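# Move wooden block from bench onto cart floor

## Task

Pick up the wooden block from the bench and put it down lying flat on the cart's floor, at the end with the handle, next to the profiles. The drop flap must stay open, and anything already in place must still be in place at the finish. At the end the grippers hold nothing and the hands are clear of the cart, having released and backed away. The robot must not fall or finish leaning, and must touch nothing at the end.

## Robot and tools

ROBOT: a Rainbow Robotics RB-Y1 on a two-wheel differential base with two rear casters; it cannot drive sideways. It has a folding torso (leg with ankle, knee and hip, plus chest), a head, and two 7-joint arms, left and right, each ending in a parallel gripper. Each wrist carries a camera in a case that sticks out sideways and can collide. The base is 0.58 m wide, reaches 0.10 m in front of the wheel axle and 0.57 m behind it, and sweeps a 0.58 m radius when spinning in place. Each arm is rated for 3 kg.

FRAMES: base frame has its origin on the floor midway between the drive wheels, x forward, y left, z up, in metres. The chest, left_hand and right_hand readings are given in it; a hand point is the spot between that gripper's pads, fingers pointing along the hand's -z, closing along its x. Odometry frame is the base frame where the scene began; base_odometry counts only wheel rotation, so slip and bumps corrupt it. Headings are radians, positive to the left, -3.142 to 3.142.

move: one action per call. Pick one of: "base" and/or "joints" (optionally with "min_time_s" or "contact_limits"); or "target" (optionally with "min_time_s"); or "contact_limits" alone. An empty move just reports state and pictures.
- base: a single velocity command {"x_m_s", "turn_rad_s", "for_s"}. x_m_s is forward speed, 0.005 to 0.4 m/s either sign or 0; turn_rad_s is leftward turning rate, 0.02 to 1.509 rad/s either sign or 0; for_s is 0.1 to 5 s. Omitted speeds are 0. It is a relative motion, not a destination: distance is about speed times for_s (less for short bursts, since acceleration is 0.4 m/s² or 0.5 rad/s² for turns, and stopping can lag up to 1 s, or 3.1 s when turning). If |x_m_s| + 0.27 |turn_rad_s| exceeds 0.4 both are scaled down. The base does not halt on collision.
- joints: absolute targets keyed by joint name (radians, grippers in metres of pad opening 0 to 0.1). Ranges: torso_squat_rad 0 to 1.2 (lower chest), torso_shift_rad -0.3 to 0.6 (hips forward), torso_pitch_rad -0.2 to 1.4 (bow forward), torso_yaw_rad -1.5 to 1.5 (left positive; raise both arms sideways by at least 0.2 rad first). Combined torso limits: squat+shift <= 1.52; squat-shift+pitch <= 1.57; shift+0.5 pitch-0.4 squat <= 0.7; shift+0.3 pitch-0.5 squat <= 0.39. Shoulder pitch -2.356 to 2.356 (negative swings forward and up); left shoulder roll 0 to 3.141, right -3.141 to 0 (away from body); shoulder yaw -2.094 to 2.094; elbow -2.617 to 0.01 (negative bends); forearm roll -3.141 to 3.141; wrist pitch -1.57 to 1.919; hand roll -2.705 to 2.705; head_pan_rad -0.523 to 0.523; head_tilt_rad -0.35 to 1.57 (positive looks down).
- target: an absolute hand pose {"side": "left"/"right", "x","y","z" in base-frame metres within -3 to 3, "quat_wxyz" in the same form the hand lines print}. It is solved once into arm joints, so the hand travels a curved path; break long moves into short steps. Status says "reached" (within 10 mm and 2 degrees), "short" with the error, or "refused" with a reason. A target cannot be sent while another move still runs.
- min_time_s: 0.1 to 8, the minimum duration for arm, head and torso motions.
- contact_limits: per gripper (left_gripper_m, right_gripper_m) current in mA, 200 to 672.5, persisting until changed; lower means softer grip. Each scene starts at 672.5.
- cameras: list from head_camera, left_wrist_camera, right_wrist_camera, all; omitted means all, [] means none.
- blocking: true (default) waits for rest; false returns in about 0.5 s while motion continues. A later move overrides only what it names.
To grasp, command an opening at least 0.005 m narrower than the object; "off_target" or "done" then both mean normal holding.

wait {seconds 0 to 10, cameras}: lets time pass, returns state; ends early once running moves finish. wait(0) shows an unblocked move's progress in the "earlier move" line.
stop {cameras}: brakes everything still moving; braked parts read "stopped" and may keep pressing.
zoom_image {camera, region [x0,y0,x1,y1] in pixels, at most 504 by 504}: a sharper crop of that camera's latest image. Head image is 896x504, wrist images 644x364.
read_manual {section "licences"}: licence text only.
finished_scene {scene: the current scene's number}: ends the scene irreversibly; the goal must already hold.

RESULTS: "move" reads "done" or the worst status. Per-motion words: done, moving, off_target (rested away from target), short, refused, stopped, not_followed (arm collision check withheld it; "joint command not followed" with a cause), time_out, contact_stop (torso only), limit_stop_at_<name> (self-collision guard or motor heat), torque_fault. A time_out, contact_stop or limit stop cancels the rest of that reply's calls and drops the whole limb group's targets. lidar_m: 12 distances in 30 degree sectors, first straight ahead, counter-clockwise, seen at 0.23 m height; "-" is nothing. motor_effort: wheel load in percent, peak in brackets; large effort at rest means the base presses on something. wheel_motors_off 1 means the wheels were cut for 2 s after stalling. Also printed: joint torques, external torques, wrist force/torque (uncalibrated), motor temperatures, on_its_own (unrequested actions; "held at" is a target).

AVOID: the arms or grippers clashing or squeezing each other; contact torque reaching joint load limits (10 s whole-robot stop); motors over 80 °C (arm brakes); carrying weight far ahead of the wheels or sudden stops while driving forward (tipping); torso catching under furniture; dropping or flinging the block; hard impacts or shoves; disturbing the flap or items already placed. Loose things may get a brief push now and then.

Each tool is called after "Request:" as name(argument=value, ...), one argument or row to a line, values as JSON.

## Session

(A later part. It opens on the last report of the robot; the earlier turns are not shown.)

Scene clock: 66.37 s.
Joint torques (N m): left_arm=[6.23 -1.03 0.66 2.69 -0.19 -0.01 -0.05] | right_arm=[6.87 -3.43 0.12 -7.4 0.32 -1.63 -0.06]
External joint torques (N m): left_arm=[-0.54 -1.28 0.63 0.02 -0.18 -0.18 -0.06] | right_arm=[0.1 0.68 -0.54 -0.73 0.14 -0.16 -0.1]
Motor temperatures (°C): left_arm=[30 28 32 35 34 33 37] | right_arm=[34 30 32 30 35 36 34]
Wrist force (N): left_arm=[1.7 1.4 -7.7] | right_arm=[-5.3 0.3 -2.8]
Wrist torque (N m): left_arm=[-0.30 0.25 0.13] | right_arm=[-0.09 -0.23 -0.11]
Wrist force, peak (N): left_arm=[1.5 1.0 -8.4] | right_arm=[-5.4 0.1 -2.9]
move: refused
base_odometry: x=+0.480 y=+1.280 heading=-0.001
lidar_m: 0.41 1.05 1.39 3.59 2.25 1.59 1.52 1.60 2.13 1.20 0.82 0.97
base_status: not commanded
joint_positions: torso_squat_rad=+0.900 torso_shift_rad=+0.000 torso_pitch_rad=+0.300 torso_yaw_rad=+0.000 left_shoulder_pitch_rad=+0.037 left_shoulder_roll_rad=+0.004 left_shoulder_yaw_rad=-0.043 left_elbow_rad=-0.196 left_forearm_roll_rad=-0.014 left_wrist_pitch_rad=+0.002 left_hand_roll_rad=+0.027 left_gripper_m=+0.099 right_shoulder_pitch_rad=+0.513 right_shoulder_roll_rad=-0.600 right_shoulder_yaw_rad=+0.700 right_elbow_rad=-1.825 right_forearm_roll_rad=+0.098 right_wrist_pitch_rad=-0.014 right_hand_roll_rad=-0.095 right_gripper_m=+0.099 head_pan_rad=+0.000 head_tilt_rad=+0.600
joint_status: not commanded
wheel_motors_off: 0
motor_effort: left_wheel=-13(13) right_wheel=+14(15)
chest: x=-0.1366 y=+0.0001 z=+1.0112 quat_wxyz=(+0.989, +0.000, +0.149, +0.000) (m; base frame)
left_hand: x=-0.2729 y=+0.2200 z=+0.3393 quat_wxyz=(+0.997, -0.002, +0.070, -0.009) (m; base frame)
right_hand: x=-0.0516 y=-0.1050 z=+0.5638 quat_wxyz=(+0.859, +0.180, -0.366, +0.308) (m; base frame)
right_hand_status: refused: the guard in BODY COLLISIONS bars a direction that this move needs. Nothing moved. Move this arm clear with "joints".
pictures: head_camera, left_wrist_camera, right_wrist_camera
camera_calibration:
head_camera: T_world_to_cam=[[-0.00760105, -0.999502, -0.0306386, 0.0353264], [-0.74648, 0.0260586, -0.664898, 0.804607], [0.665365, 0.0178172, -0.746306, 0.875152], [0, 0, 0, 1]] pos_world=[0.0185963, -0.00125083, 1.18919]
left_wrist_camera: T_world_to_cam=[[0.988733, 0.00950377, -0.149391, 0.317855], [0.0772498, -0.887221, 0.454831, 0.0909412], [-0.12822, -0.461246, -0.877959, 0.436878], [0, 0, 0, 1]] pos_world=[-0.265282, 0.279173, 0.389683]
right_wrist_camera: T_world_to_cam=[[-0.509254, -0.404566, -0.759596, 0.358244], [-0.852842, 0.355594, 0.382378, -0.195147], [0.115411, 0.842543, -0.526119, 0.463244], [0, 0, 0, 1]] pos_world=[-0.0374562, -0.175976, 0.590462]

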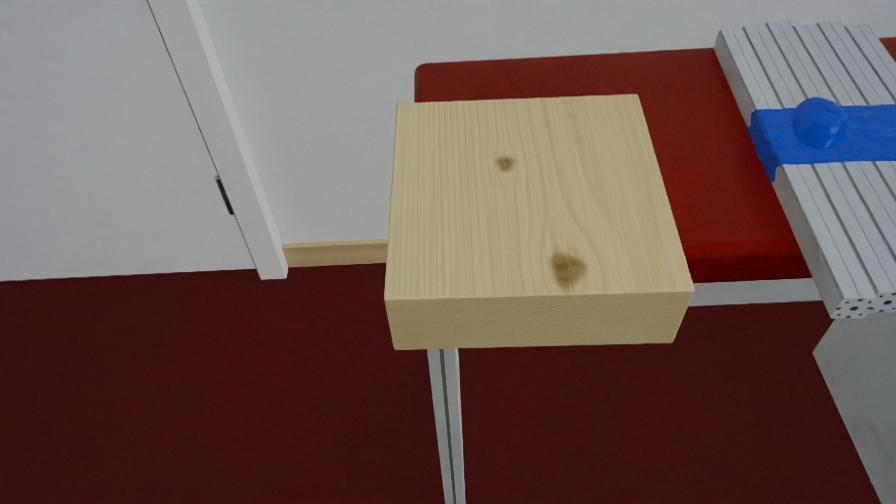

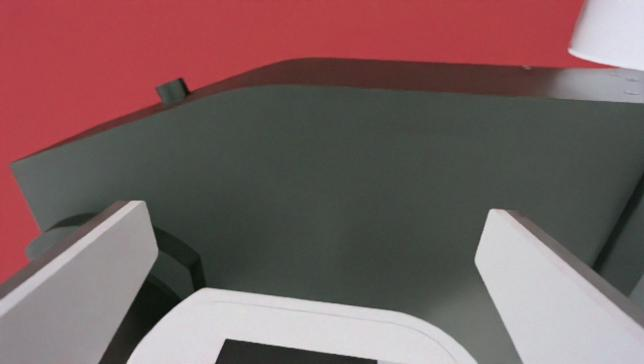

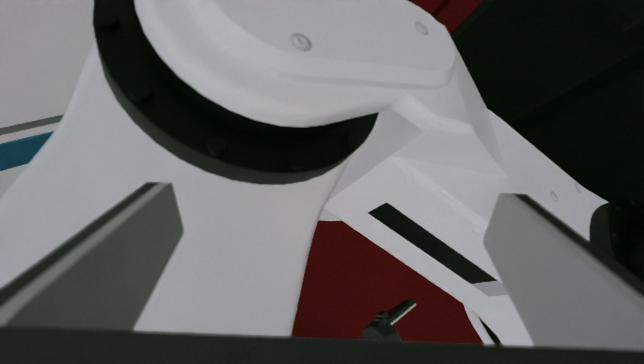

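Request:
move(
  joints={"right_shoulder_roll_rad": -0.3, "right_shoulder_yaw_rad": 0.0, "right_shoulder_pitch_rad": 0.3},
  cameras=[],
)

Request:
move(
  joints={"torso_squat_rad": 0.6, "torso_pitch_rad": 0.5, "head_tilt_rad": 0.5},
  cameras=[],
)

Request:
move(
  target={"side": "right", "x": 0.22, "y": -0.062, "z": 0.752, "quat_wxyz": [0.7071, 0, -0.7071, 0]},
)

Scene clock: 69.97 s.
Joint torques (N m): left_arm=[5.96 -0.71 0.55 2.74 -0.04 -0.09 0.08] | right_arm=[0.6 -3.87 -3.73 -9 0.25 -1.67 -0.16]
External joint torques (N m): left_arm=[-0.82 -0.96 0.53 0.08 -0.04 -0.27 0.07] | right_arm=[0.38 1.35 -0.08 -0.21 0.07 0.02 -0.21]
Motor temperatures (°C): left_arm=[30 28 32 35 34 32 37] | right_arm=[34 30 32 30 35 36 34]
Wrist force (N): left_arm=[2.2 0.8 -7.9] | right_arm=[-6.1 2.5 -1.4]
Wrist torque (N m): left_arm=[-0.25 0.29 0.11] | right_arm=[-0.23 -0.30 -0.11]
Wrist force, peak (N): left_arm=[1.9 1.3 -8.6] | right_arm=[-7.2 1.8 -1.9]
move: done
base_odometry: x=+0.480 y=+1.280 heading=-0.001
lidar_m: 0.41 1.06 1.40 3.58 2.25 1.61 1.53 1.61 2.14 1.22 0.82 0.97
base_status: not commanded
joint_positions: torso_squat_rad=+0.900 torso_shift_rad=+0.000 torso_pitch_rad=+0.300 torso_yaw_rad=+0.000 left_shoulder_pitch_rad=+0.037 left_shoulder_roll_rad=+0.004 left_shoulder_yaw_rad=-0.043 left_elbow_rad=-0.196 left_forearm_roll_rad=-0.014 left_wrist_pitch_rad=+0.002 left_hand_roll_rad=+0.027 left_gripper_m=+0.099 right_shoulder_pitch_rad=+0.300 right_shoulder_roll_rad=-0.300 right_shoulder_yaw_rad=+0.000 right_elbow_rad=-1.826 right_forearm_roll_rad=+0.098 right_wrist_pitch_rad=-0.014 right_hand_roll_rad=-0.095 right_gripper_m=+0.099 head_pan_rad=+0.000 head_tilt_rad=+0.600
joint_status: all done
wheel_motors_off: 0
motor_effort: left_wheel=-12(13) right_wheel=+11(16)
chest: x=-0.1366 y=+0.0001 z=+1.0112 quat_wxyz=(+0.989, +0.000, +0.149, +0.000) (m; base frame)
left_hand: x=-0.2730 y=+0.2200 z=+0.3393 quat_wxyz=(+0.997, -0.002, +0.070, -0.009) (m; base frame)
right_hand: x=+0.2103 y=-0.3216 z=+0.6675 quat_wxyz=(+0.804, -0.098, -0.575, +0.117) (m; base frame)
pictures: none
No camera images: "cameras" was empty.

Scene clock: 71.77 s.
Joint torques (N m): left_arm=[10.64 -0.62 0.63 4.84 -0.12 0.35 0.02] | right_arm=[4.87 -3.55 -3.29 -8.32 0.3 -1.49 -0.11]
External joint torques (N m): left_arm=[-1.29 -0.93 0.59 0.14 -0.11 -0.22 0] | right_arm=[0.61 1.27 0.18 -0.58 0.13 0.05 -0.15]
Motor temperatures (°C): left_arm=[30 28 32 35 34 32 37] | right_arm=[34 30 32 30 35 36 34]
Wrist force (N): left_arm=[3.2 1.3 -7.6] | right_arm=[-6.1 2.3 -2.2]
Wrist torque (N m): left_arm=[-0.33 0.28 0.03] | right_arm=[-0.20 -0.30 -0.09]
Wrist force, peak (N): left_arm=[2.5 0.9 -8.4] | right_arm=[-6.5 3.1 -1.3]
move: done
base_odometry: x=+0.480 y=+1.280 heading=-0.001
lidar_m: 0.40 1.06 1.41 3.59 2.27 1.60 1.52 1.61 2.15 1.20 0.81 0.96
base_status: not commanded
joint_positions: torso_squat_rad=+0.600 torso_shift_rad=+0.000 torso_pitch_rad=+0.500 torso_yaw_rad=+0.000 left_shoulder_pitch_rad=+0.037 left_shoulder_roll_rad=+0.004 left_shoulder_yaw_rad=-0.043 left_elbow_rad=-0.196 left_forearm_roll_rad=-0.014 left_wrist_pitch_rad=+0.002 left_hand_roll_rad=+0.027 left_gripper_m=+0.099 right_shoulder_pitch_rad=+0.300 right_shoulder_roll_rad=-0.300 right_shoulder_yaw_rad=+0.000 right_elbow_rad=-1.826 right_forearm_roll_rad=+0.098 right_wrist_pitch_rad=-0.014 right_hand_roll_rad=-0.095 right_gripper_m=+0.099 head_pan_rad=+0.000 head_tilt_rad=+0.500
joint_status: all done
wheel_motors_off: 0
motor_effort: left_wheel=-11(13) right_wheel=+12(15)
chest: x=-0.0796 y=+0.0001 z=+1.1298 quat_wxyz=(+0.969, +0.000, +0.247, +0.000) (m; base frame)
left_hand: x=-0.3469 y=+0.2200 z=+0.4984 quat_wxyz=(+0.985, -0.003, +0.170, -0.008) (m; base frame)
right_hand: x=+0.1920 y=-0.3216 z=+0.7239 quat_wxyz=(+0.857, -0.085, -0.492, +0.127) (m; base frame)
pictures: none
No camera images: "cameras" was empty.

Scene clock: 72.07 s.
Joint torques (N m): left_arm=[10.84 -0.49 0.75 4.71 -0.14 0.38 0.07] | right_arm=[5 -3.5 -3.52 -8.15 0.28 -1.62 -0.16]
External joint torques (N m): left_arm=[-1.09 -0.79 0.72 0.02 -0.13 -0.19 0.05] | right_arm=[0.74 1.31 -0.06 -0.42 0.12 -0.08 -0.2]
Motor temperatures (°C): left_arm=[30 28 32 35 34 32 37] | right_arm=[34 30 32 30 35 36 34]
Wrist force (N): left_arm=[2.8 1.5 -7.0] | right_arm=[-5.6 2.3 -1.8]
Wrist torque (N m): left_arm=[-0.31 0.30 0.05] | right_arm=[-0.20 -0.24 -0.09]
Wrist force, peak (N): left_arm=[3.7 1.6 -7.4] | right_arm=[-6.1 2.7 -2.0]
move: refused
base_odometry: x=+0.480 y=+1.280 heading=-0.001
lidar_m: 0.40 1.05 1.42 3.59 2.27 1.60 1.53 1.60 2.14 1.18 0.82 0.98
base_status: not commanded
joint_positions: torso_squat_rad=+0.600 torso_shift_rad=+0.000 torso_pitch_rad=+0.500 torso_yaw_rad=+0.000 left_shoulder_pitch_rad=+0.037 left_shoulder_roll_rad=+0.004 left_shoulder_yaw_rad=-0.043 left_elbow_rad=-0.196 left_forearm_roll_rad=-0.014 left_wrist_pitch_rad=+0.002 left_hand_roll_rad=+0.027 left_gripper_m=+0.099 right_shoulder_pitch_rad=+0.300 right_shoulder_roll_rad=-0.300 right_shoulder_yaw_rad=+0.000 right_elbow_rad=-1.826 right_forearm_roll_rad=+0.098 right_wrist_pitch_rad=-0.014 right_hand_roll_rad=-0.095 right_gripper_m=+0.099 head_pan_rad=+0.000 head_tilt_rad=+0.500
joint_status: not commanded
wheel_motors_off: 0
motor_effort: left_wheel=-11(12) right_wheel=+13(14)
chest: x=-0.0796 y=+0.0001 z=+1.1298 quat_wxyz=(+0.969, +0.000, +0.247, +0.000) (m; base frame)
left_hand: x=-0.3469 y=+0.2200 z=+0.4984 quat_wxyz=(+0.985, -0.003, +0.170, -0.008) (m; base frame)
right_hand: x=+0.1920 y=-0.3216 z=+0.7239 quat_wxyz=(+0.857, -0.085, -0.492, +0.127) (m; base frame)
right_hand_status: refused: the posture found for that pose stands 9 mm from the leg (limit 20 mm). Nothing moved. The solve starts from where the arm stands: from another posture it may find a clear one.
pictures: head_camera, left_wrist_camera, right_wrist_camera
camera_calibration:
head_camera: T_world_to_cam=[[-0.0106322, -0.999501, -0.0297276, 0.037988], [-0.809246, 0.0260639, -0.586892, 0.840435], [0.587374, 0.017817, -0.809119, 0.971811], [0, 0, 0, 1]] pos_world=[0.109705, -0.00125081, 1.28069]
left_wrist_camera: T_world_to_cam=[[0.939217, 0.00952076, -0.343193, 0.494263], [0.166241, -0.887228, 0.430338, 0.06746], [-0.300393, -0.461234, -0.834882, 0.485927], [0, 0, 0, 1]] pos_world=[-0.329466, 0.279273, 0.546289]
right_wrist_camera: T_world_to_cam=[[-0.457266, -0.328994, -0.826239, 0.578854], [-0.571353, 0.820637, -0.0105584, 0.408372], [0.681515, 0.467246, -0.563221, 0.499256], [0, 0, 0, 1]] pos_world=[0.157764, -0.377961, 0.763774]

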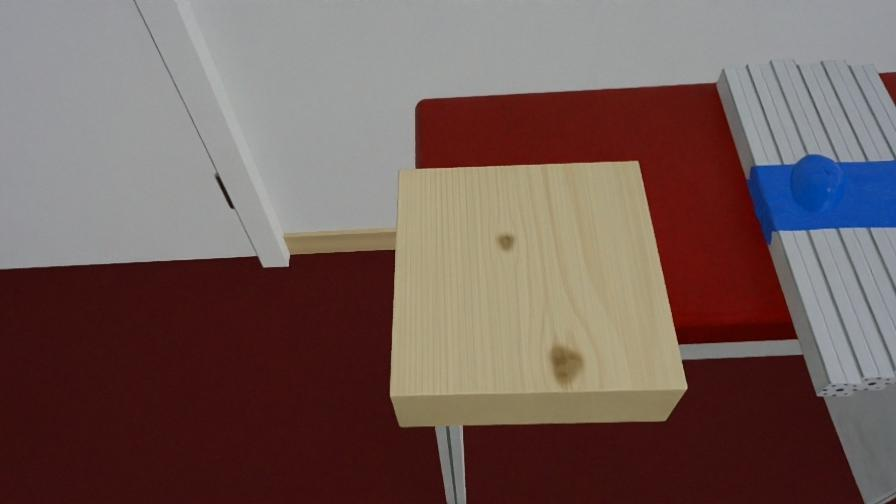

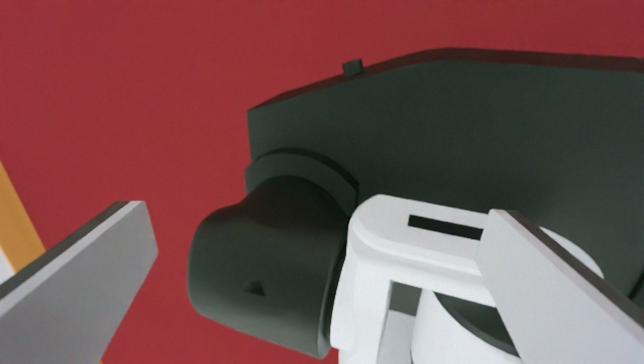

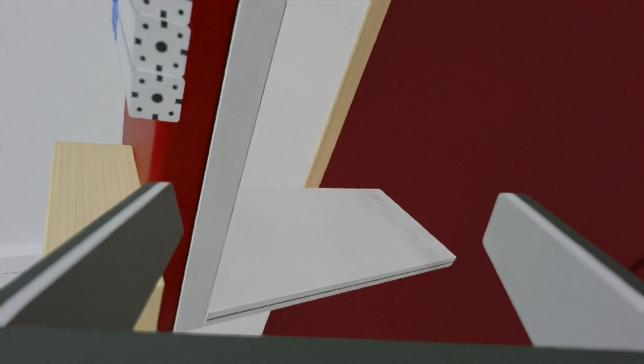

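Request:
move(
  base={"x_m_s": -0.15, "for_s": 0.8},
  joints={"torso_squat_rad": 0.7, "torso_pitch_rad": 0.6, "head_tilt_rad": 0.4},
  cameras=[],
)

Request:
move(
  target={"side": "right", "x": 0.35, "y": -0.062, "z": 0.752, "quat_wxyz": [0.7071, 0, -0.7071, 0]},
)

Scene clock: 75.63 s.
Joint torques (N m): left_arm=[12.6 -0.3 0.72 5.57 -0.11 0.53 -0.01] | right_arm=[6.79 -3.27 -3.62 -7.75 0.34 -1.43 -0.06]
External joint torques (N m): left_arm=[-1.73 -0.63 0.68 -0.08 -0.1 -0.22 -0.03] | right_arm=[0.56 1.27 -0.29 -0.66 0.18 0.02 -0.1]
Motor temperatures (°C): left_arm=[30 28 32 35 34 32 37] | right_arm=[34 30 32 30 35 36 34]
Wrist force (N): left_arm=[3.1 1.1 -7.7] | right_arm=[-5.8 2.6 -2.7]
Wrist torque (N m): left_arm=[-0.27 0.26 0.10] | right_arm=[-0.22 -0.30 -0.11]
Wrist force, peak (N): left_arm=[3.0 1.4 -8.4] | right_arm=[-6.1 3.0 -3.2]
move: done
base_odometry: x=+0.360 y=+1.280 heading=+0.001
lidar_m: 0.53 1.18 1.56 4.00 2.09 1.48 1.41 1.48 1.96 1.64 0.89 0.95
base_status: done (sent for 0.8 of 0.8 s)
joint_positions: torso_squat_rad=+0.700 torso_shift_rad=+0.000 torso_pitch_rad=+0.600 torso_yaw_rad=+0.000 left_shoulder_pitch_rad=+0.037 left_shoulder_roll_rad=+0.004 left_shoulder_yaw_rad=-0.043 left_elbow_rad=-0.196 left_forearm_roll_rad=-0.014 left_wrist_pitch_rad=+0.002 left_hand_roll_rad=+0.027 left_gripper_m=+0.099 right_shoulder_pitch_rad=+0.300 right_shoulder_roll_rad=-0.300 right_shoulder_yaw_rad=+0.000 right_elbow_rad=-1.826 right_forearm_roll_rad=+0.098 right_wrist_pitch_rad=-0.014 right_hand_roll_rad=-0.095 right_gripper_m=+0.099 head_pan_rad=+0.000 head_tilt_rad=+0.400
joint_status: all done
wheel_motors_off: 0
motor_effort: left_wheel=+14(40) right_wheel=-22(38)
chest: x=-0.0533 y=+0.0001 z=+1.0713 quat_wxyz=(+0.955, +0.000, +0.295, +0.000) (m; base frame)
left_hand: x=-0.3823 y=+0.2200 z=+0.4697 quat_wxyz=(+0.976, -0.003, +0.219, -0.008) (m; base frame)
right_hand: x=+0.1765 y=-0.3217 z=+0.6404 quat_wxyz=(+0.881, -0.079, -0.448, +0.131) (m; base frame)
pictures: none
No camera images: "cameras" was empty.

Scene clock: 77.10 s.
Joint torques (N m): left_arm=[12.67 -0.67 0.73 5.6 0.03 0.56 0.01] | right_arm=[-3.37 4.36 0.16 -8.93 1.34 -1 -0.24]
External joint torques (N m): left_arm=[-1.67 -1 0.69 -0.05 0.04 -0.2 -0.01] | right_arm=[1.02 -0.16 -1.48 -0.17 0.16 0.04 -0.3]
Motor temperatures (°C): left_arm=[30 28 32 36 34 32 37] | right_arm=[34 30 32 30 35 36 34]
Wrist force (N): left_arm=[3.2 1.0 -7.2] | right_arm=[-7.1 0.7 0.8]
Wrist torque (N m): left_arm=[-0.21 0.28 0.02] | right_arm=[-0.14 -0.43 -0.16]
Wrist force, peak (N): left_arm=[4.1 1.3 -7.7] | right_arm=[-7.6 1.6 1.2]
move: done
base_odometry: x=+0.360 y=+1.280 heading=+0.001
lidar_m: 0.52 1.17 1.57 4.01 2.08 1.47 1.41 1.48 1.96 1.65 0.88 0.97
base_status: not commanded
joint_positions: torso_squat_rad=+0.700 torso_shift_rad=+0.000 torso_pitch_rad=+0.600 torso_yaw_rad=+0.000 left_shoulder_pitch_rad=+0.037 left_shoulder_roll_rad=+0.004 left_shoulder_yaw_rad=-0.043 left_elbow_rad=-0.196 left_forearm_roll_rad=-0.014 left_wrist_pitch_rad=+0.002 left_hand_roll_rad=+0.027 left_gripper_m=+0.099 right_shoulder_pitch_rad=-0.311 right_shoulder_roll_rad=+0.000 right_shoulder_yaw_rad=+0.462 right_elbow_rad=-1.474 right_forearm_roll_rad=-0.922 right_wrist_pitch_rad=-0.683 right_hand_roll_rad=+1.001 right_gripper_m=+0.099 head_pan_rad=+0.000 head_tilt_rad=+0.400
joint_status: all done
wheel_motors_off: 0
motor_effort: left_wheel=+15(16) right_wheel=-23(24)
chest: x=-0.0533 y=+0.0001 z=+1.0713 quat_wxyz=(+0.955, +0.000, +0.296, +0.000) (m; base frame)
left_hand: x=-0.3823 y=+0.2200 z=+0.4698 quat_wxyz=(+0.976, -0.003, +0.219, -0.008) (m; base frame)
right_hand: x=+0.3499 y=-0.0619 z=+0.7515 quat_wxyz=(+0.707, +0.002, -0.707, +0.002) (m; base frame)
right_hand_status: reached (checked arc, planned for 1.0 s): 1 mm and 0.3 deg off.
pictures: head_camera, left_wrist_camera, right_wrist_camera
camera_calibration:
head_camera: T_world_to_cam=[[-0.0105439, -0.999504, -0.0296712, 0.0362489], [-0.809116, 0.0259634, -0.587076, 0.833154], [0.587555, 0.0178174, -0.808988, 0.889611], [0, 0, 0, 1]] pos_world=[0.151805, -0.00125111, 1.20988]
left_wrist_camera: T_world_to_cam=[[0.900325, 0.00956891, -0.435113, 0.545869], [0.20836, -0.887217, 0.411622, 0.110573], [-0.382101, -0.461254, -0.800777, 0.404102], [0, 0, 0, 1]] pos_world=[-0.360091, 0.279272, 0.515596]
right_wrist_camera: T_world_to_cam=[[0.0274122, -0.0281982, -0.999226, 0.738365], [-0.510888, 0.858796, -0.0382506, 0.287764], [0.85921, 0.511541, 0.00913532, -0.203683], [0, 0, 0, 1]] pos_world=[0.301782, -0.122117, 0.750662]

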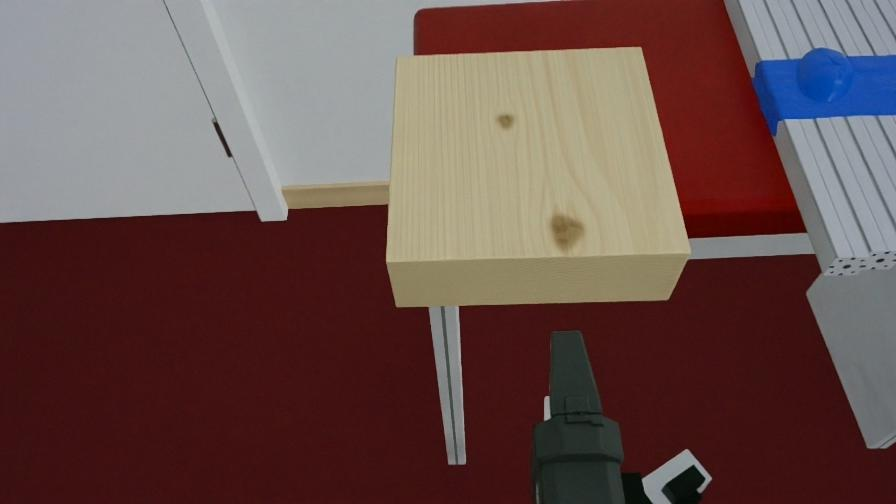

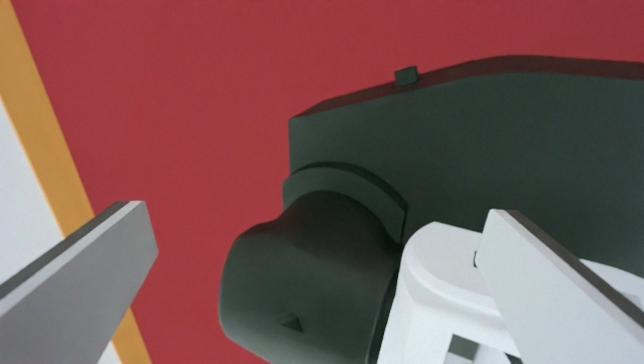

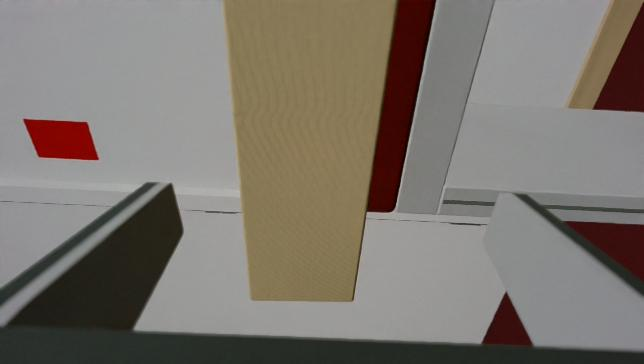

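Request:
move(
  target={"side": "right", "x": 0.43, "y": -0.055, "z": 0.76, "quat_wxyz": [0.7071, 0, -0.7071, 0]},
  cameras=["head_camera", "right_wrist_camera"],
  min_time_s=1.5,
)

Scene clock: 81.43 s.
Joint torques (N m): left_arm=[12.7 -0.61 0.73 5.46 -0.13 0.58 -0.02] | right_arm=[-10.85 3.84 -1.3 -9.12 0.8 -0.84 0.3]
External joint torques (N m): left_arm=[-1.64 -0.94 0.69 -0.18 -0.12 -0.17 -0.04] | right_arm=[-1.68 -0.18 -2.08 -0.02 -0.37 0.05 0.25]
Motor temperatures (°C): left_arm=[31 28 32 36 34 32 37] | right_arm=[34 30 32 30 35 36 34]
Wrist force (N): left_arm=[4.0 0.8 -6.9] | right_arm=[-7.3 0.9 1.1]
Wrist torque (N m): left_arm=[-0.26 0.38 0.05] | right_arm=[-0.14 -0.44 -0.14]
Wrist force, peak (N): left_arm=[4.3 1.7 -7.9] | right_arm=[-8.1 0.5 1.0]
move: done
base_odometry: x=+0.360 y=+1.280 heading=+0.001
lidar_m: 0.51 1.16 1.56 4.01 2.10 1.47 1.40 1.48 1.97 1.65 0.88 0.96
base_status: not commanded
joint_positions: torso_squat_rad=+0.700 torso_shift_rad=+0.000 torso_pitch_rad=+0.600 torso_yaw_rad=+0.000 left_shoulder_pitch_rad=+0.037 left_shoulder_roll_rad=+0.004 left_shoulder_yaw_rad=-0.043 left_elbow_rad=-0.196 left_forearm_roll_rad=-0.014 left_wrist_pitch_rad=+0.002 left_hand_roll_rad=+0.027 left_gripper_m=+0.099 right_shoulder_pitch_rad=-0.585 right_shoulder_roll_rad=+0.000 right_shoulder_yaw_rad=+0.378 right_elbow_rad=-1.302 right_forearm_roll_rad=-1.096 right_wrist_pitch_rad=-0.645 right_hand_roll_rad=+1.087 right_gripper_m=+0.099 head_pan_rad=+0.000 head_tilt_rad=+0.400
joint_status: all done
wheel_motors_off: 0
motor_effort: left_wheel=+15(17) right_wheel=-23(25)
chest: x=-0.0533 y=+0.0001 z=+1.0713 quat_wxyz=(+0.955, +0.000, +0.296, +0.000) (m; base frame)
left_hand: x=-0.3823 y=+0.2200 z=+0.4698 quat_wxyz=(+0.976, -0.003, +0.219, -0.008) (m; base frame)
right_hand: x=+0.4298 y=-0.0549 z=+0.7600 quat_wxyz=(+0.707, +0.000, -0.707, +0.000) (m; base frame)
right_hand_status: reached (checked arc, planned for 1.5 s): 0 mm and 0.1 deg off.
pictures: head_camera, right_wrist_camera
camera_calibration:
head_camera: T_world_to_cam=[[-0.0105439, -0.999504, -0.0296712, 0.0362489], [-0.809116, 0.0259634, -0.587076, 0.833154], [0.587555, 0.0178174, -0.808988, 0.889611], [0, 0, 0, 1]] pos_world=[0.151805, -0.00125111, 1.20988]
right_wrist_camera: T_world_to_cam=[[0.0254395, -0.0289239, -0.999258, 0.745664], [-0.50707, 0.861074, -0.0378333, 0.321077], [0.86153, 0.507656, 0.00723888, -0.275709], [0, 0, 0, 1]] pos_world=[0.381371, -0.114939, 0.759254]

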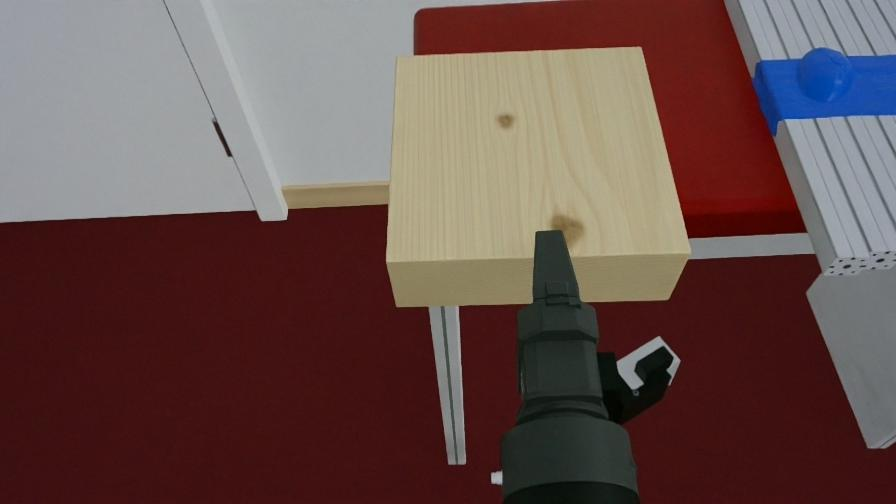

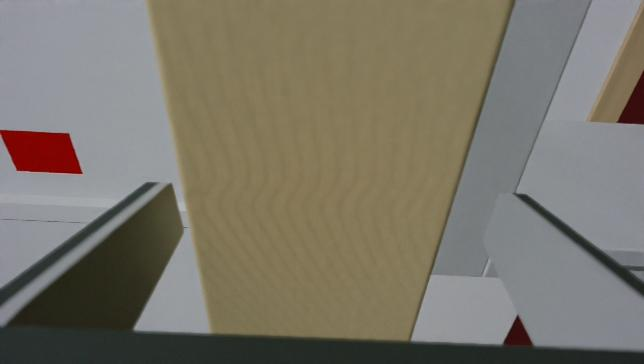

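Request:
move(
  target={"side": "right", "x": 0.488, "y": -0.05, "z": 0.764, "quat_wxyz": [0.7071, 0, -0.7071, 0]},
  cameras=["head_camera", "right_wrist_camera"],
  min_time_s=1.5,
)

Scene clock: 84.60 s.
Joint torques (N m): left_arm=[12.96 -0.74 0.75 5.48 -0.16 0.53 -0.04] | right_arm=[-14.82 -0.44 -4.14 -7.97 -0.08 -1.15 -0.21]
External joint torques (N m): left_arm=[-1.37 -1.07 0.71 -0.17 -0.15 -0.22 -0.06] | right_arm=[-1.95 -3.35 -4.34 1.06 -1.23 -0.19 -0.26]
Motor temperatures (°C): left_arm=[31 28 32 36 34 32 37] | right_arm=[34 30 32 30 35 36 34]
Wrist force (N): left_arm=[4.0 1.4 -7.5] | right_arm=[-3.5 3.7 10.9]
Wrist torque (N m): left_arm=[-0.30 0.34 0.07] | right_arm=[0.03 -0.69 -0.08]
Wrist force, peak (N): left_arm=[3.5 1.6 -8.2] | right_arm=[-1.9 -1.1 14.4]
move: done
base_odometry: x=+0.360 y=+1.280 heading=+0.001
lidar_m: 0.52 1.18 1.56 4.01 2.08 1.49 1.41 1.46 1.96 1.65 0.88 0.96
base_status: not commanded
joint_positions: torso_squat_rad=+0.700 torso_shift_rad=+0.000 torso_pitch_rad=+0.600 torso_yaw_rad=+0.000 left_shoulder_pitch_rad=+0.037 left_shoulder_roll_rad=+0.004 left_shoulder_yaw_rad=-0.043 left_elbow_rad=-0.196 left_forearm_roll_rad=-0.014 left_wrist_pitch_rad=+0.002 left_hand_roll_rad=+0.027 left_gripper_m=+0.099 right_shoulder_pitch_rad=-0.812 right_shoulder_roll_rad=-0.006 right_shoulder_yaw_rad=+0.319 right_elbow_rad=-1.080 right_forearm_roll_rad=-1.139 right_wrist_pitch_rad=-0.643 right_hand_roll_rad=+1.041 right_gripper_m=+0.099 head_pan_rad=+0.000 head_tilt_rad=+0.400
joint_status: all done
wheel_motors_off: 0
motor_effort: left_wheel=+18(18) right_wheel=-23(25)
chest: x=-0.0534 y=+0.0001 z=+1.0713 quat_wxyz=(+0.955, +0.000, +0.295, +0.000) (m; base frame)
left_hand: x=-0.3823 y=+0.2200 z=+0.4697 quat_wxyz=(+0.976, -0.003, +0.219, -0.008) (m; base frame)
right_hand: x=+0.4875 y=-0.0493 z=+0.7642 quat_wxyz=(+0.707, +0.001, -0.707, +0.000) (m; base frame)
right_hand_status: reached (checked arc, planned for 1.5 s): 1 mm and 0.1 deg off.
pictures: head_camera, right_wrist_camera
camera_calibration:
head_camera: T_world_to_cam=[[-0.0105397, -0.999504, -0.0296737, 0.0362502], [-0.809034, 0.0259639, -0.587188, 0.833197], [0.587668, 0.0178182, -0.808906, 0.889553], [0, 0, 0, 1]] pos_world=[0.151705, -0.00125111, 1.20988]
right_wrist_camera: T_world_to_cam=[[0.0254846, -0.0285415, -0.999268, 0.748582], [-0.507767, 0.860677, -0.0375327, 0.345753], [0.861118, 0.508351, 0.00744157, -0.32828], [0, 0, 0, 1]] pos_world=[0.439172, -0.109334, 0.763454]

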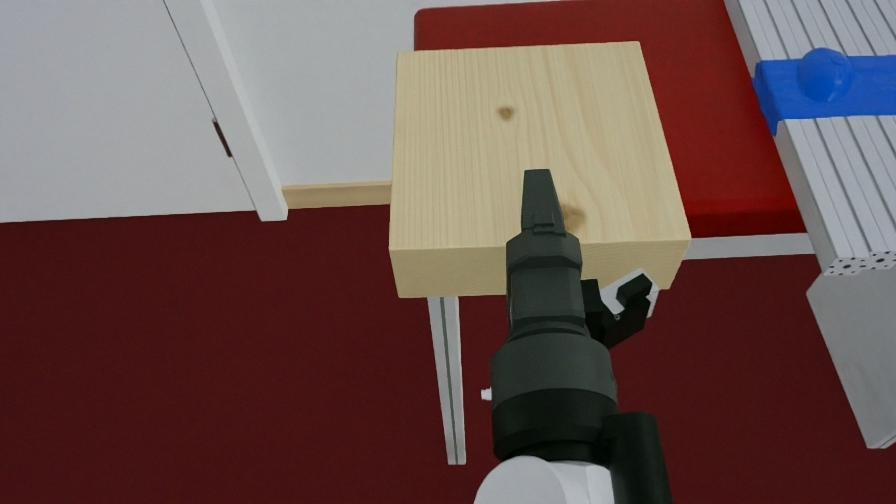

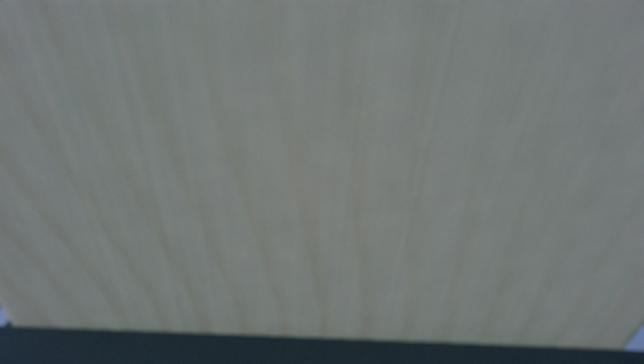

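Request:
move(
  target={"side": "right", "x": 0.483, "y": -0.05, "z": 0.764, "quat_wxyz": [0.7071, 0, -0.7071, 0]},
  cameras=[],
)

Request:
move(
  joints={"right_gripper_m": 0.03},
  cameras=["head_camera"],
)

Scene clock: 86.10 s.
Joint torques (N m): left_arm=[12.91 -0.49 0.73 5.58 -0.08 0.56 0.03] | right_arm=[-12.92 2.8 -0.67 -9.89 0.81 -1.1 -0.03]
External joint torques (N m): left_arm=[-1.43 -0.81 0.69 -0.07 -0.07 -0.2 0.01] | right_arm=[-0.35 -0.23 -0.92 -0.86 -0.34 -0.14 -0.08]
Motor temperatures (°C): left_arm=[31 28 32 36 34 32 37] | right_arm=[34 30 32 30 35 36 34]
Wrist force (N): left_arm=[3.3 1.7 -6.4] | right_arm=[-6.7 1.2 1.4]
Wrist torque (N m): left_arm=[-0.39 0.30 0.08] | right_arm=[-0.18 -0.33 -0.12]
Wrist force, peak (N): left_arm=[3.9 1.4 -8.1] | right_arm=[-4.3 4.3 11.4]
move: done
base_odometry: x=+0.360 y=+1.280 heading=+0.001
lidar_m: 0.53 1.17 1.57 4.01 2.08 1.47 1.41 1.46 1.97 1.64 0.88 0.96
base_status: not commanded
joint_positions: torso_squat_rad=+0.700 torso_shift_rad=+0.000 torso_pitch_rad=+0.600 torso_yaw_rad=+0.000 left_shoulder_pitch_rad=+0.037 left_shoulder_roll_rad=+0.004 left_shoulder_yaw_rad=-0.043 left_elbow_rad=-0.196 left_forearm_roll_rad=-0.014 left_wrist_pitch_rad=+0.002 left_hand_roll_rad=+0.027 left_gripper_m=+0.099 right_shoulder_pitch_rad=-0.793 right_shoulder_roll_rad=-0.005 right_shoulder_yaw_rad=+0.323 right_elbow_rad=-1.099 right_forearm_roll_rad=-1.137 right_wrist_pitch_rad=-0.645 right_hand_roll_rad=+1.047 right_gripper_m=+0.099 head_pan_rad=+0.000 head_tilt_rad=+0.400
joint_status: all done
wheel_motors_off: 0
motor_effort: left_wheel=+15(18) right_wheel=-21(23)
chest: x=-0.0533 y=+0.0001 z=+1.0713 quat_wxyz=(+0.955, +0.000, +0.296, +0.000) (m; base frame)
left_hand: x=-0.3823 y=+0.2200 z=+0.4698 quat_wxyz=(+0.976, -0.003, +0.219, -0.008) (m; base frame)
right_hand: x=+0.4831 y=-0.0499 z=+0.7639 quat_wxyz=(+0.707, +0.000, -0.707, +0.000) (m; base frame)
right_hand_status: reached (checked arc, planned for 0.2 s): 0 mm and 0.0 deg off.
pictures: none
No camera images: "cameras" was empty.

Scene clock: 87.40 s.
Joint torques (N m): left_arm=[12.81 -0.59 0.79 5.59 -0.08 0.47 0] | right_arm=[-10.49 2.57 -0.62 -5.27 -0.3 0.77 -0.02]
External joint torques (N m): left_arm=[-1.52 -0.92 0.75 -0.05 -0.07 -0.28 -0.02] | right_arm=[2.11 -0.45 -0.86 3.78 -1.45 1.73 -0.07]
Motor temperatures (°C): left_arm=[31 28 32 36 34 32 37] | right_arm=[34 30 32 30 35 36 34]
Wrist force (N): left_arm=[3.7 1.3 -7.5] | right_arm=[3.9 -0.9 10.2]
Wrist torque (N m): left_arm=[-0.28 0.32 0.03] | right_arm=[-0.01 -1.22 -0.29]
Wrist force, peak (N): left_arm=[4.0 1.1 -7.9] | right_arm=[4.8 0.0 11.7]
move: off_target
base_odometry: x=+0.360 y=+1.280 heading=+0.001
lidar_m: 0.53 1.17 1.57 4.00 2.07 1.49 1.41 1.47 1.97 1.64 0.89 0.98
base_status: not commanded
joint_positions: torso_squat_rad=+0.700 torso_shift_rad=+0.000 torso_pitch_rad=+0.600 torso_yaw_rad=+0.000 left_shoulder_pitch_rad=+0.037 left_shoulder_roll_rad=+0.004 left_shoulder_yaw_rad=-0.043 left_elbow_rad=-0.196 left_forearm_roll_rad=-0.014 left_wrist_pitch_rad=+0.002 left_hand_roll_rad=+0.027 left_gripper_m=+0.099 right_shoulder_pitch_rad=-0.794 right_shoulder_roll_rad=-0.005 right_shoulder_yaw_rad=+0.323 right_elbow_rad=-1.100 right_forearm_roll_rad=-1.137 right_wrist_pitch_rad=-0.645 right_hand_roll_rad=+1.047 right_gripper_m=+0.076 head_pan_rad=+0.000 head_tilt_rad=+0.400
joint_status: right_gripper_m off_target (ended at +0.076, target +0.030)
wheel_motors_off: 0
motor_effort: left_wheel=+16(17) right_wheel=-22(24)
chest: x=-0.0535 y=+0.0001 z=+1.0713 quat_wxyz=(+0.955, +0.000, +0.295, +0.000) (m; base frame)
left_hand: x=-0.3823 y=+0.2200 z=+0.4697 quat_wxyz=(+0.976, -0.003, +0.219, -0.008) (m; base frame)
right_hand: x=+0.4833 y=-0.0497 z=+0.7649 quat_wxyz=(+0.706, +0.000, -0.708, +0.000) (m; base frame)
pictures: head_camera
camera_calibration:
head_camera: T_world_to_cam=[[-0.0105305, -0.999504, -0.0296779, 0.0362557], [-0.808918, 0.0259624, -0.587348, 0.833349], [0.587827, 0.0178219, -0.80879, 0.889528], [0, 0, 0, 1]] pos_world=[0.151605, -0.00125112, 1.20998]

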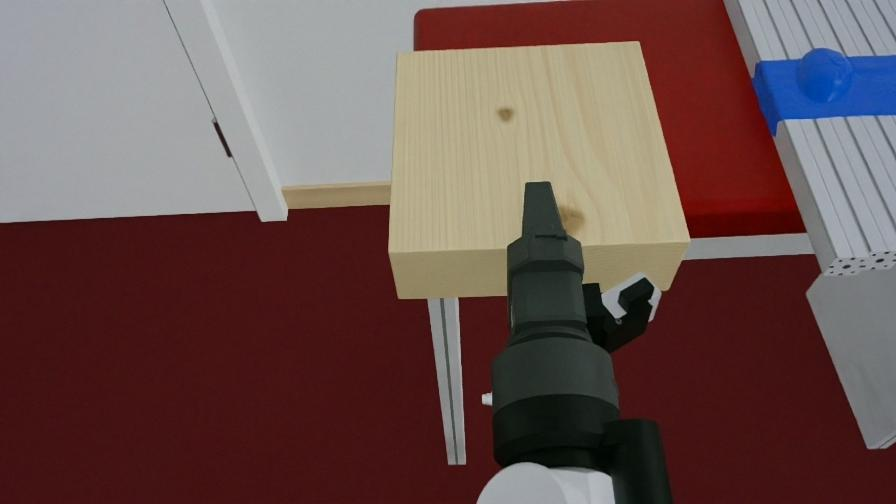

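Request:
move(
  target={"side": "right", "x": 0.508, "y": -0.05, "z": 0.842, "quat_wxyz": [0.8192, 0, -0.5736, 0]},
  min_time_s=2.5,
  cameras=["head_camera"],
)

Request:
move(
  target={"side": "right", "x": 0.555, "y": -0.05, "z": 0.91, "quat_wxyz": [0.9063, 0, -0.4226, 0]},
  min_time_s=2.5,
  cameras=["head_camera"],
)

Scene clock: 94.40 s.
Joint torques (N m): left_arm=[12.82 -0.34 0.63 5.67 -0.06 0.55 -0.02] | right_arm=[-22.77 2.3 -0.32 -16.69 2.41 3.61 0.69]
External joint torques (N m): left_arm=[-1.53 -0.67 0.59 0.02 -0.05 -0.21 -0.05] | right_arm=[-8.44 -0.14 -0.12 -6.87 1.58 2.3 0.64]
Motor temperatures (°C): left_arm=[31 28 32 36 34 32 37] | right_arm=[34 30 32 31 35 36 34]
Wrist force (N): left_arm=[3.2 1.2 -7.3] | right_arm=[-18.8 0.7 -7.9]
Wrist torque (N m): left_arm=[-0.28 0.30 0.07] | right_arm=[-0.11 -0.16 -0.71]
Wrist force, peak (N): left_arm=[3.9 0.8 -8.0] | right_arm=[-30.3 1.3 1.5]
move: done
base_odometry: x=+0.360 y=+1.280 heading=+0.001
lidar_m: 0.53 1.18 1.56 4.02 2.07 1.49 1.41 1.47 1.97 1.65 0.88 0.96
base_status: not commanded
joint_positions: torso_squat_rad=+0.700 torso_shift_rad=+0.000 torso_pitch_rad=+0.600 torso_yaw_rad=+0.000 left_shoulder_pitch_rad=+0.037 left_shoulder_roll_rad=+0.004 left_shoulder_yaw_rad=-0.043 left_elbow_rad=-0.196 left_forearm_roll_rad=-0.014 left_wrist_pitch_rad=+0.002 left_hand_roll_rad=+0.027 left_gripper_m=+0.099 right_shoulder_pitch_rad=-0.859 right_shoulder_roll_rad=-0.033 right_shoulder_yaw_rad=+0.273 right_elbow_rad=-1.648 right_forearm_roll_rad=-2.461 right_wrist_pitch_rad=-0.845 right_hand_roll_rad=+2.405 right_gripper_m=+0.074 head_pan_rad=+0.000 head_tilt_rad=+0.400
joint_status: all done
wheel_motors_off: 0
motor_effort: left_wheel=+13(18) right_wheel=-21(24)
chest: x=-0.0531 y=+0.0000 z=+1.0712 quat_wxyz=(+0.955, +0.000, +0.296, +0.000) (m; base frame)
left_hand: x=-0.3824 y=+0.2201 z=+0.4699 quat_wxyz=(+0.976, -0.003, +0.219, -0.008) (m; base frame)
right_hand: x=+0.5076 y=-0.0504 z=+0.8395 quat_wxyz=(+0.820, -0.001, -0.572, +0.000) (m; base frame)
right_hand_status: reached (checked arc, planned for 2.5 s): 3 mm and 0.2 deg off.
pictures: head_camera
camera_calibration:
head_camera: T_world_to_cam=[[-0.0107196, -0.999499, -0.0297832, 0.036309], [-0.809423, 0.0261619, -0.586643, 0.832806], [0.587128, 0.0178187, -0.809298, 0.889716], [0, 0, 0, 1]] pos_world=[0.152105, -0.00135052, 1.20969]

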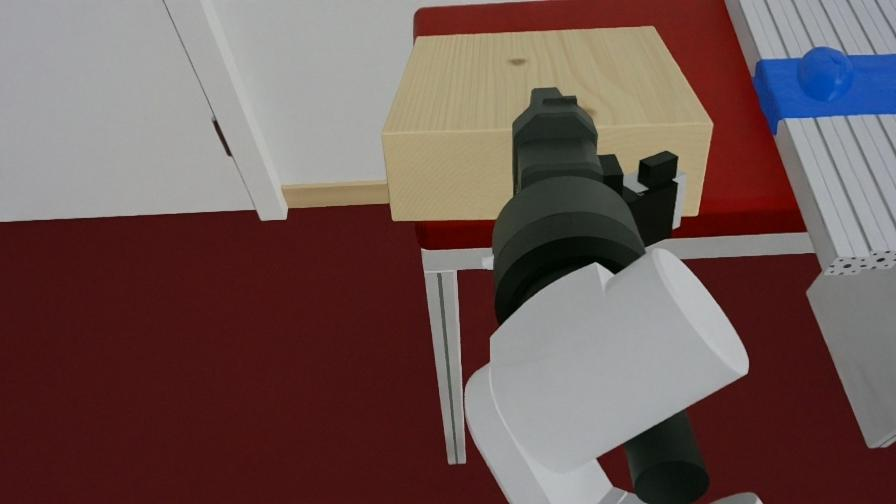

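Scene clock: 97.23 s.
Joint torques (N m): left_arm=[12.82 -0.75 1.05 5.58 -0.04 0.6 0.02] | right_arm=[-36.37 -4.48 -2.95 -19.55 2.49 6.17 0.08]
External joint torques (N m): left_arm=[-1.54 -1.08 1.01 -0.08 -0.03 -0.15 -0.01] | right_arm=[-16.17 -3.04 -2.01 -10.75 1.98 4.89 0.04]
Motor temperatures (°C): left_arm=[31 28 32 36 34 32 37] | right_arm=[34 30 32 31 35 36 34]
Wrist force (N): left_arm=[3.2 1.0 -7.0] | right_arm=[-21.8 1.9 -17.6]
Wrist torque (N m): left_arm=[-0.26 0.28 0.07] | right_arm=[-0.18 1.11 0.05]
Wrist force, peak (N): left_arm=[4.5 1.3 -8.1] | right_arm=[-25.9 1.2 -13.7]
move: done
base_odometry: x=+0.360 y=+1.280 heading=+0.001
lidar_m: 0.52 1.16 1.57 4.00 2.08 1.50 1.41 1.49 1.96 1.64 0.88 0.98
base_status: not commanded
joint_positions: torso_squat_rad=+0.700 torso_shift_rad=+0.000 torso_pitch_rad=+0.601 torso_yaw_rad=+0.000 left_shoulder_pitch_rad=+0.037 left_shoulder_roll_rad=+0.004 left_shoulder_yaw_rad=-0.043 left_elbow_rad=-0.196 left_forearm_roll_rad=-0.014 left_wrist_pitch_rad=+0.002 left_hand_roll_rad=+0.027 left_gripper_m=+0.099 right_shoulder_pitch_rad=-1.322 right_shoulder_roll_rad=-0.080 right_shoulder_yaw_rad=+0.082 right_elbow_rad=-1.513 right_forearm_roll_rad=-2.894 right_wrist_pitch_rad=-1.385 right_hand_roll_rad=+2.705 right_gripper_m=+0.074 head_pan_rad=+0.000 head_tilt_rad=+0.400
joint_status: all done
wheel_motors_off: 0
motor_effort: left_wheel=+17(19) right_wheel=-20(23)
chest: x=-0.0528 y=+0.0001 z=+1.0711 quat_wxyz=(+0.955, +0.000, +0.296, +0.000) (m; base frame)
left_hand: x=-0.3825 y=+0.2200 z=+0.4700 quat_wxyz=(+0.976, -0.003, +0.219, -0.008) (m; base frame)
right_hand: x=+0.5540 y=-0.0504 z=+0.9062 quat_wxyz=(+0.908, -0.001, -0.419, +0.000) (m; base frame)
right_hand_status: reached (checked arc, planned for 2.5 s): 4 mm and 0.5 deg off.
pictures: head_camera
camera_calibration:
head_camera: T_world_to_cam=[[-0.0105709, -0.999504, -0.0296626, 0.0362371], [-0.809717, 0.0259619, -0.586246, 0.832496], [0.586726, 0.0178212, -0.80959, 0.889791], [0, 0, 0, 1]] pos_world=[0.152406, -0.00125112, 1.20949]

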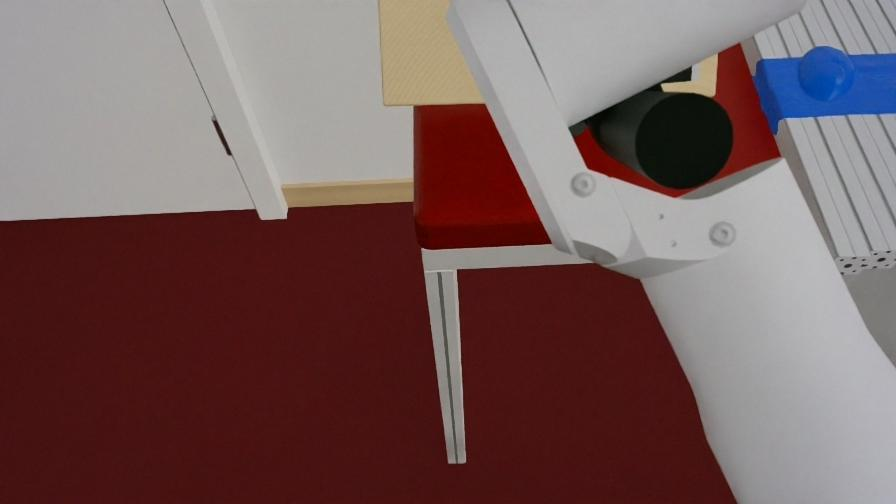

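Request:
move(
  joints={"torso_squat_rad": 0.35},
  min_time_s=2,
  cameras=["head_camera", "left_wrist_camera"],
)

Scene clock: 106.43 s.
Joint torques (N m): left_arm=[12.82 -0.71 0.76 5.45 -0.09 0.63 0.06] | right_arm=[-35.36 -4.38 -2.68 -19.86 2.54 6.18 0.21]
External joint torques (N m): left_arm=[-1.55 -1.04 0.72 -0.21 -0.08 -0.13 0.04] | right_arm=[-15.17 -2.94 -1.74 -11.06 2.03 4.89 0.17]
Motor temperatures (°C): left_arm=[31 28 32 36 34 32 37] | right_arm=[35 30 32 32 36 37 34]
Wrist force (N): left_arm=[3.0 1.5 -6.4] | right_arm=[-21.5 1.3 -17.7]
Wrist torque (N m): left_arm=[-0.31 0.23 0.09] | right_arm=[-0.16 1.15 0.06]
Wrist force, peak (N): left_arm=[4.0 2.3 -8.2] | right_arm=[-22.8 1.9 -17.7]
move: done
base_odometry: x=+0.360 y=+1.280 heading=+0.001
lidar_m: 0.52 1.16 1.57 4.03 2.09 1.48 1.41 1.46 1.98 1.65 0.88 0.96
base_status: not commanded
joint_positions: torso_squat_rad=+0.350 torso_shift_rad=+0.000 torso_pitch_rad=+0.601 torso_yaw_rad=+0.000 left_shoulder_pitch_rad=+0.037 left_shoulder_roll_rad=+0.004 left_shoulder_yaw_rad=-0.043 left_elbow_rad=-0.196 left_forearm_roll_rad=-0.014 left_wrist_pitch_rad=+0.002 left_hand_roll_rad=+0.027 left_gripper_m=+0.099 right_shoulder_pitch_rad=-1.322 right_shoulder_roll_rad=-0.080 right_shoulder_yaw_rad=+0.082 right_elbow_rad=-1.513 right_forearm_roll_rad=-2.894 right_wrist_pitch_rad=-1.385 right_hand_roll_rad=+2.705 right_gripper_m=+0.074 head_pan_rad=+0.000 head_tilt_rad=+0.400
joint_status: all done
wheel_motors_off: 0
motor_effort: left_wheel=+15(17) right_wheel=-22(26)
chest: x=-0.0526 y=+0.0001 z=+1.1932 quat_wxyz=(+0.955, +0.000, +0.296, +0.000) (m; base frame)
left_hand: x=-0.3824 y=+0.2200 z=+0.5922 quat_wxyz=(+0.976, -0.003, +0.220, -0.008) (m; base frame)
right_hand: x=+0.5542 y=-0.0504 z=+1.0281 quat_wxyz=(+0.908, -0.001, -0.419, +0.000) (m; base frame)
pictures: head_camera, left_wrist_camera
camera_calibration:
head_camera: T_world_to_cam=[[-0.0105816, -0.999504, -0.0296591, 0.0398592], [-0.809928, 0.0259621, -0.585954, 0.903964], [0.586434, 0.0178215, -0.809801, 0.988794], [0, 0, 0, 1]] pos_world=[0.152706, -0.00125112, 1.33159]
left_wrist_camera: T_world_to_cam=[[0.899723, 0.00959223, -0.436356, 0.599788], [0.208944, -0.887221, 0.411317, 0.0606166], [-0.383199, -0.461245, -0.800257, 0.50135], [0, 0, 0, 1]] pos_world=[-0.360192, 0.279272, 0.637998]

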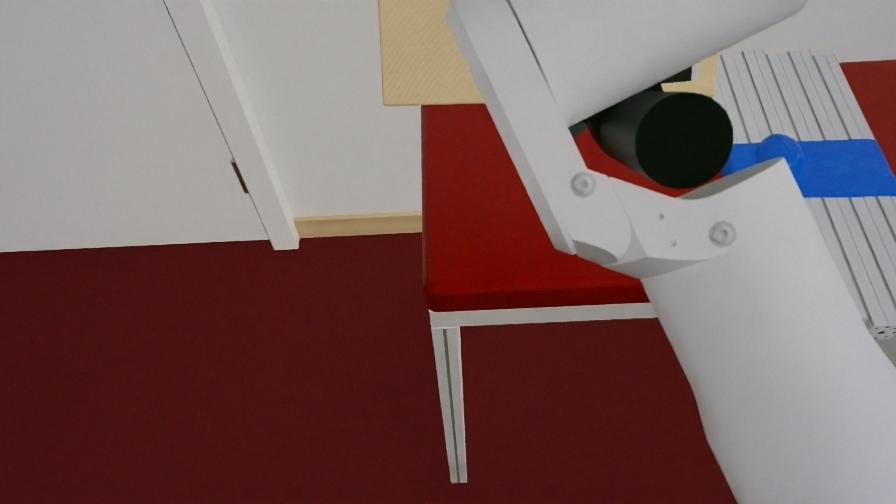

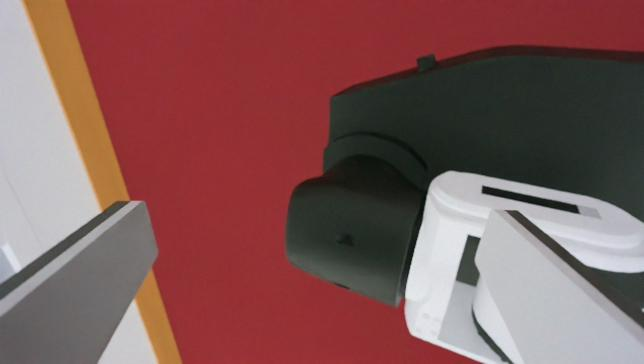

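Request:
move(
  base={"x_m_s": -0.2, "for_s": 2.8},
  cameras=[],
)

Request:
move(
  base={"turn_rad_s": -0.4, "for_s": 3.93},
  cameras=["head_camera"],
)

Scene clock: 111.17 s.
Joint torques (N m): left_arm=[12.87 -0.61 0.68 5.65 -0.02 0.63 -0.11] | right_arm=[-35.24 -3.58 -2.42 -20.07 2.59 6.15 0.06]
External joint torques (N m): left_arm=[-1.5 -0.94 0.64 -0.01 -0.01 -0.12 -0.14] | right_arm=[-15.04 -2.13 -1.48 -11.27 2.09 4.87 0.02]
Motor temperatures (°C): left_arm=[31 28 32 36 34 32 37] | right_arm=[35 30 32 32 36 37 34]
Wrist force (N): left_arm=[2.9 1.3 -6.8] | right_arm=[-21.8 1.5 -17.5]
Wrist torque (N m): left_arm=[-0.28 0.24 0.06] | right_arm=[-0.22 1.17 0.04]
Wrist force, peak (N): left_arm=[4.5 1.5 -7.6] | right_arm=[-23.6 1.1 -17.7]
move: done
base_odometry: x=-0.200 y=+1.280 heading=+0.000
lidar_m: 1.10 1.71 2.32 3.85 1.26 0.88 0.85 0.90 1.20 3.01 1.51 1.31
base_status: done (sent for 2.8 of 2.8 s)
joint_positions: torso_squat_rad=+0.350 torso_shift_rad=+0.000 torso_pitch_rad=+0.601 torso_yaw_rad=+0.000 left_shoulder_pitch_rad=+0.037 left_shoulder_roll_rad=+0.004 left_shoulder_yaw_rad=-0.043 left_elbow_rad=-0.196 left_forearm_roll_rad=-0.014 left_wrist_pitch_rad=+0.002 left_hand_roll_rad=+0.027 left_gripper_m=+0.099 right_shoulder_pitch_rad=-1.322 right_shoulder_roll_rad=-0.080 right_shoulder_yaw_rad=+0.082 right_elbow_rad=-1.513 right_forearm_roll_rad=-2.894 right_wrist_pitch_rad=-1.385 right_hand_roll_rad=+2.705 right_gripper_m=+0.074 head_pan_rad=+0.000 head_tilt_rad=+0.400
joint_status: not commanded
wheel_motors_off: 0
motor_effort: left_wheel=-9(29) right_wheel=+8(47)
chest: x=-0.0527 y=+0.0001 z=+1.1933 quat_wxyz=(+0.955, +0.000, +0.296, +0.000) (m; base frame)
left_hand: x=-0.3825 y=+0.2200 z=+0.5922 quat_wxyz=(+0.976, -0.003, +0.220, -0.008) (m; base frame)
right_hand: x=+0.5542 y=-0.0504 z=+1.0283 quat_wxyz=(+0.908, -0.001, -0.419, +0.000) (m; base frame)
pictures: none
No camera images: "cameras" was empty.

Scene clock: 116.23 s.
Joint torques (N m): left_arm=[12.65 -0.54 1.01 5.73 -0.08 0.65 0.07] | right_arm=[-35.03 -3.27 -2.85 -20 2.55 6.19 0]
External joint torques (N m): left_arm=[-1.72 -0.87 0.97 0.07 -0.07 -0.11 0.05] | right_arm=[-14.83 -1.83 -1.91 -11.2 2.05 4.91 -0.03]
Motor temperatures (°C): left_arm=[31 28 32 36 34 32 37] | right_arm=[36 30 32 32 36 37 34]
Wrist force (N): left_arm=[4.2 1.1 -7.2] | right_arm=[-21.6 2.0 -17.1]
Wrist torque (N m): left_arm=[-0.29 0.43 0.05] | right_arm=[-0.20 1.12 0.04]
Wrist force, peak (N): left_arm=[4.7 1.1 -7.6] | right_arm=[-22.8 2.6 -17.1]
move: done
base_odometry: x=-0.200 y=+1.280 heading=-1.573
lidar_m: 2.86 1.52 1.31 1.10 1.72 2.29 4.10 1.29 0.91 0.86 0.87 1.17
base_status: done (sent for 3.93 of 3.93 s)
joint_positions: torso_squat_rad=+0.350 torso_shift_rad=+0.000 torso_pitch_rad=+0.601 torso_yaw_rad=+0.000 left_shoulder_pitch_rad=+0.037 left_shoulder_roll_rad=+0.004 left_shoulder_yaw_rad=-0.043 left_elbow_rad=-0.196 left_forearm_roll_rad=-0.014 left_wrist_pitch_rad=+0.002 left_hand_roll_rad=+0.027 left_gripper_m=+0.099 right_shoulder_pitch_rad=-1.322 right_shoulder_roll_rad=-0.080 right_shoulder_yaw_rad=+0.082 right_elbow_rad=-1.513 right_forearm_roll_rad=-2.894 right_wrist_pitch_rad=-1.385 right_hand_roll_rad=+2.705 right_gripper_m=+0.074 head_pan_rad=+0.000 head_tilt_rad=+0.400
joint_status: not commanded
wheel_motors_off: 0
motor_effort: left_wheel=+15(47) right_wheel=+0(45)
chest: x=-0.0527 y=+0.0001 z=+1.1933 quat_wxyz=(+0.955, +0.000, +0.296, +0.000) (m; base frame)
left_hand: x=-0.3825 y=+0.2200 z=+0.5922 quat_wxyz=(+0.976, -0.003, +0.220, -0.008) (m; base frame)
right_hand: x=+0.5542 y=-0.0505 z=+1.0283 quat_wxyz=(+0.908, -0.001, -0.419, +0.000) (m; base frame)
pictures: head_camera
camera_calibration:
head_camera: T_world_to_cam=[[-0.0106609, -0.999502, -0.0297148, 0.0399447], [-0.80988, 0.0260604, -0.586016, 0.903958], [0.586499, 0.017818, -0.809754, 0.98878], [0, 0, 0, 1]] pos_world=[0.152606, -0.00125082, 1.33159]

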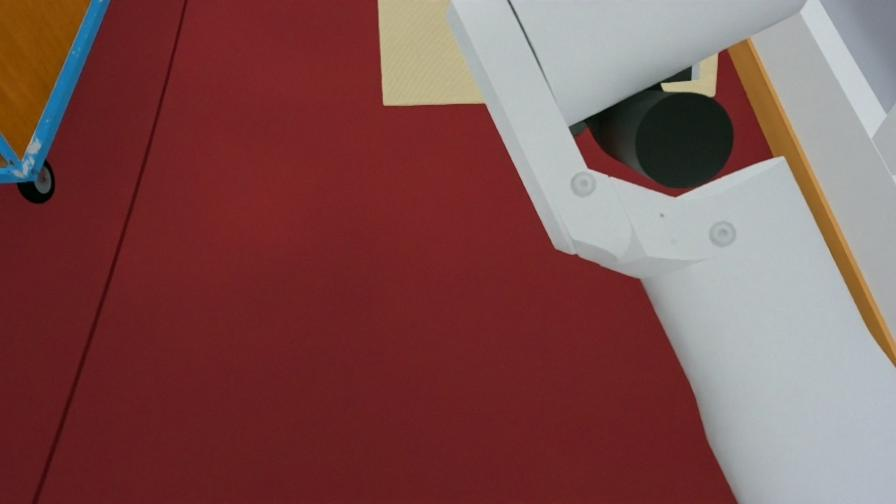

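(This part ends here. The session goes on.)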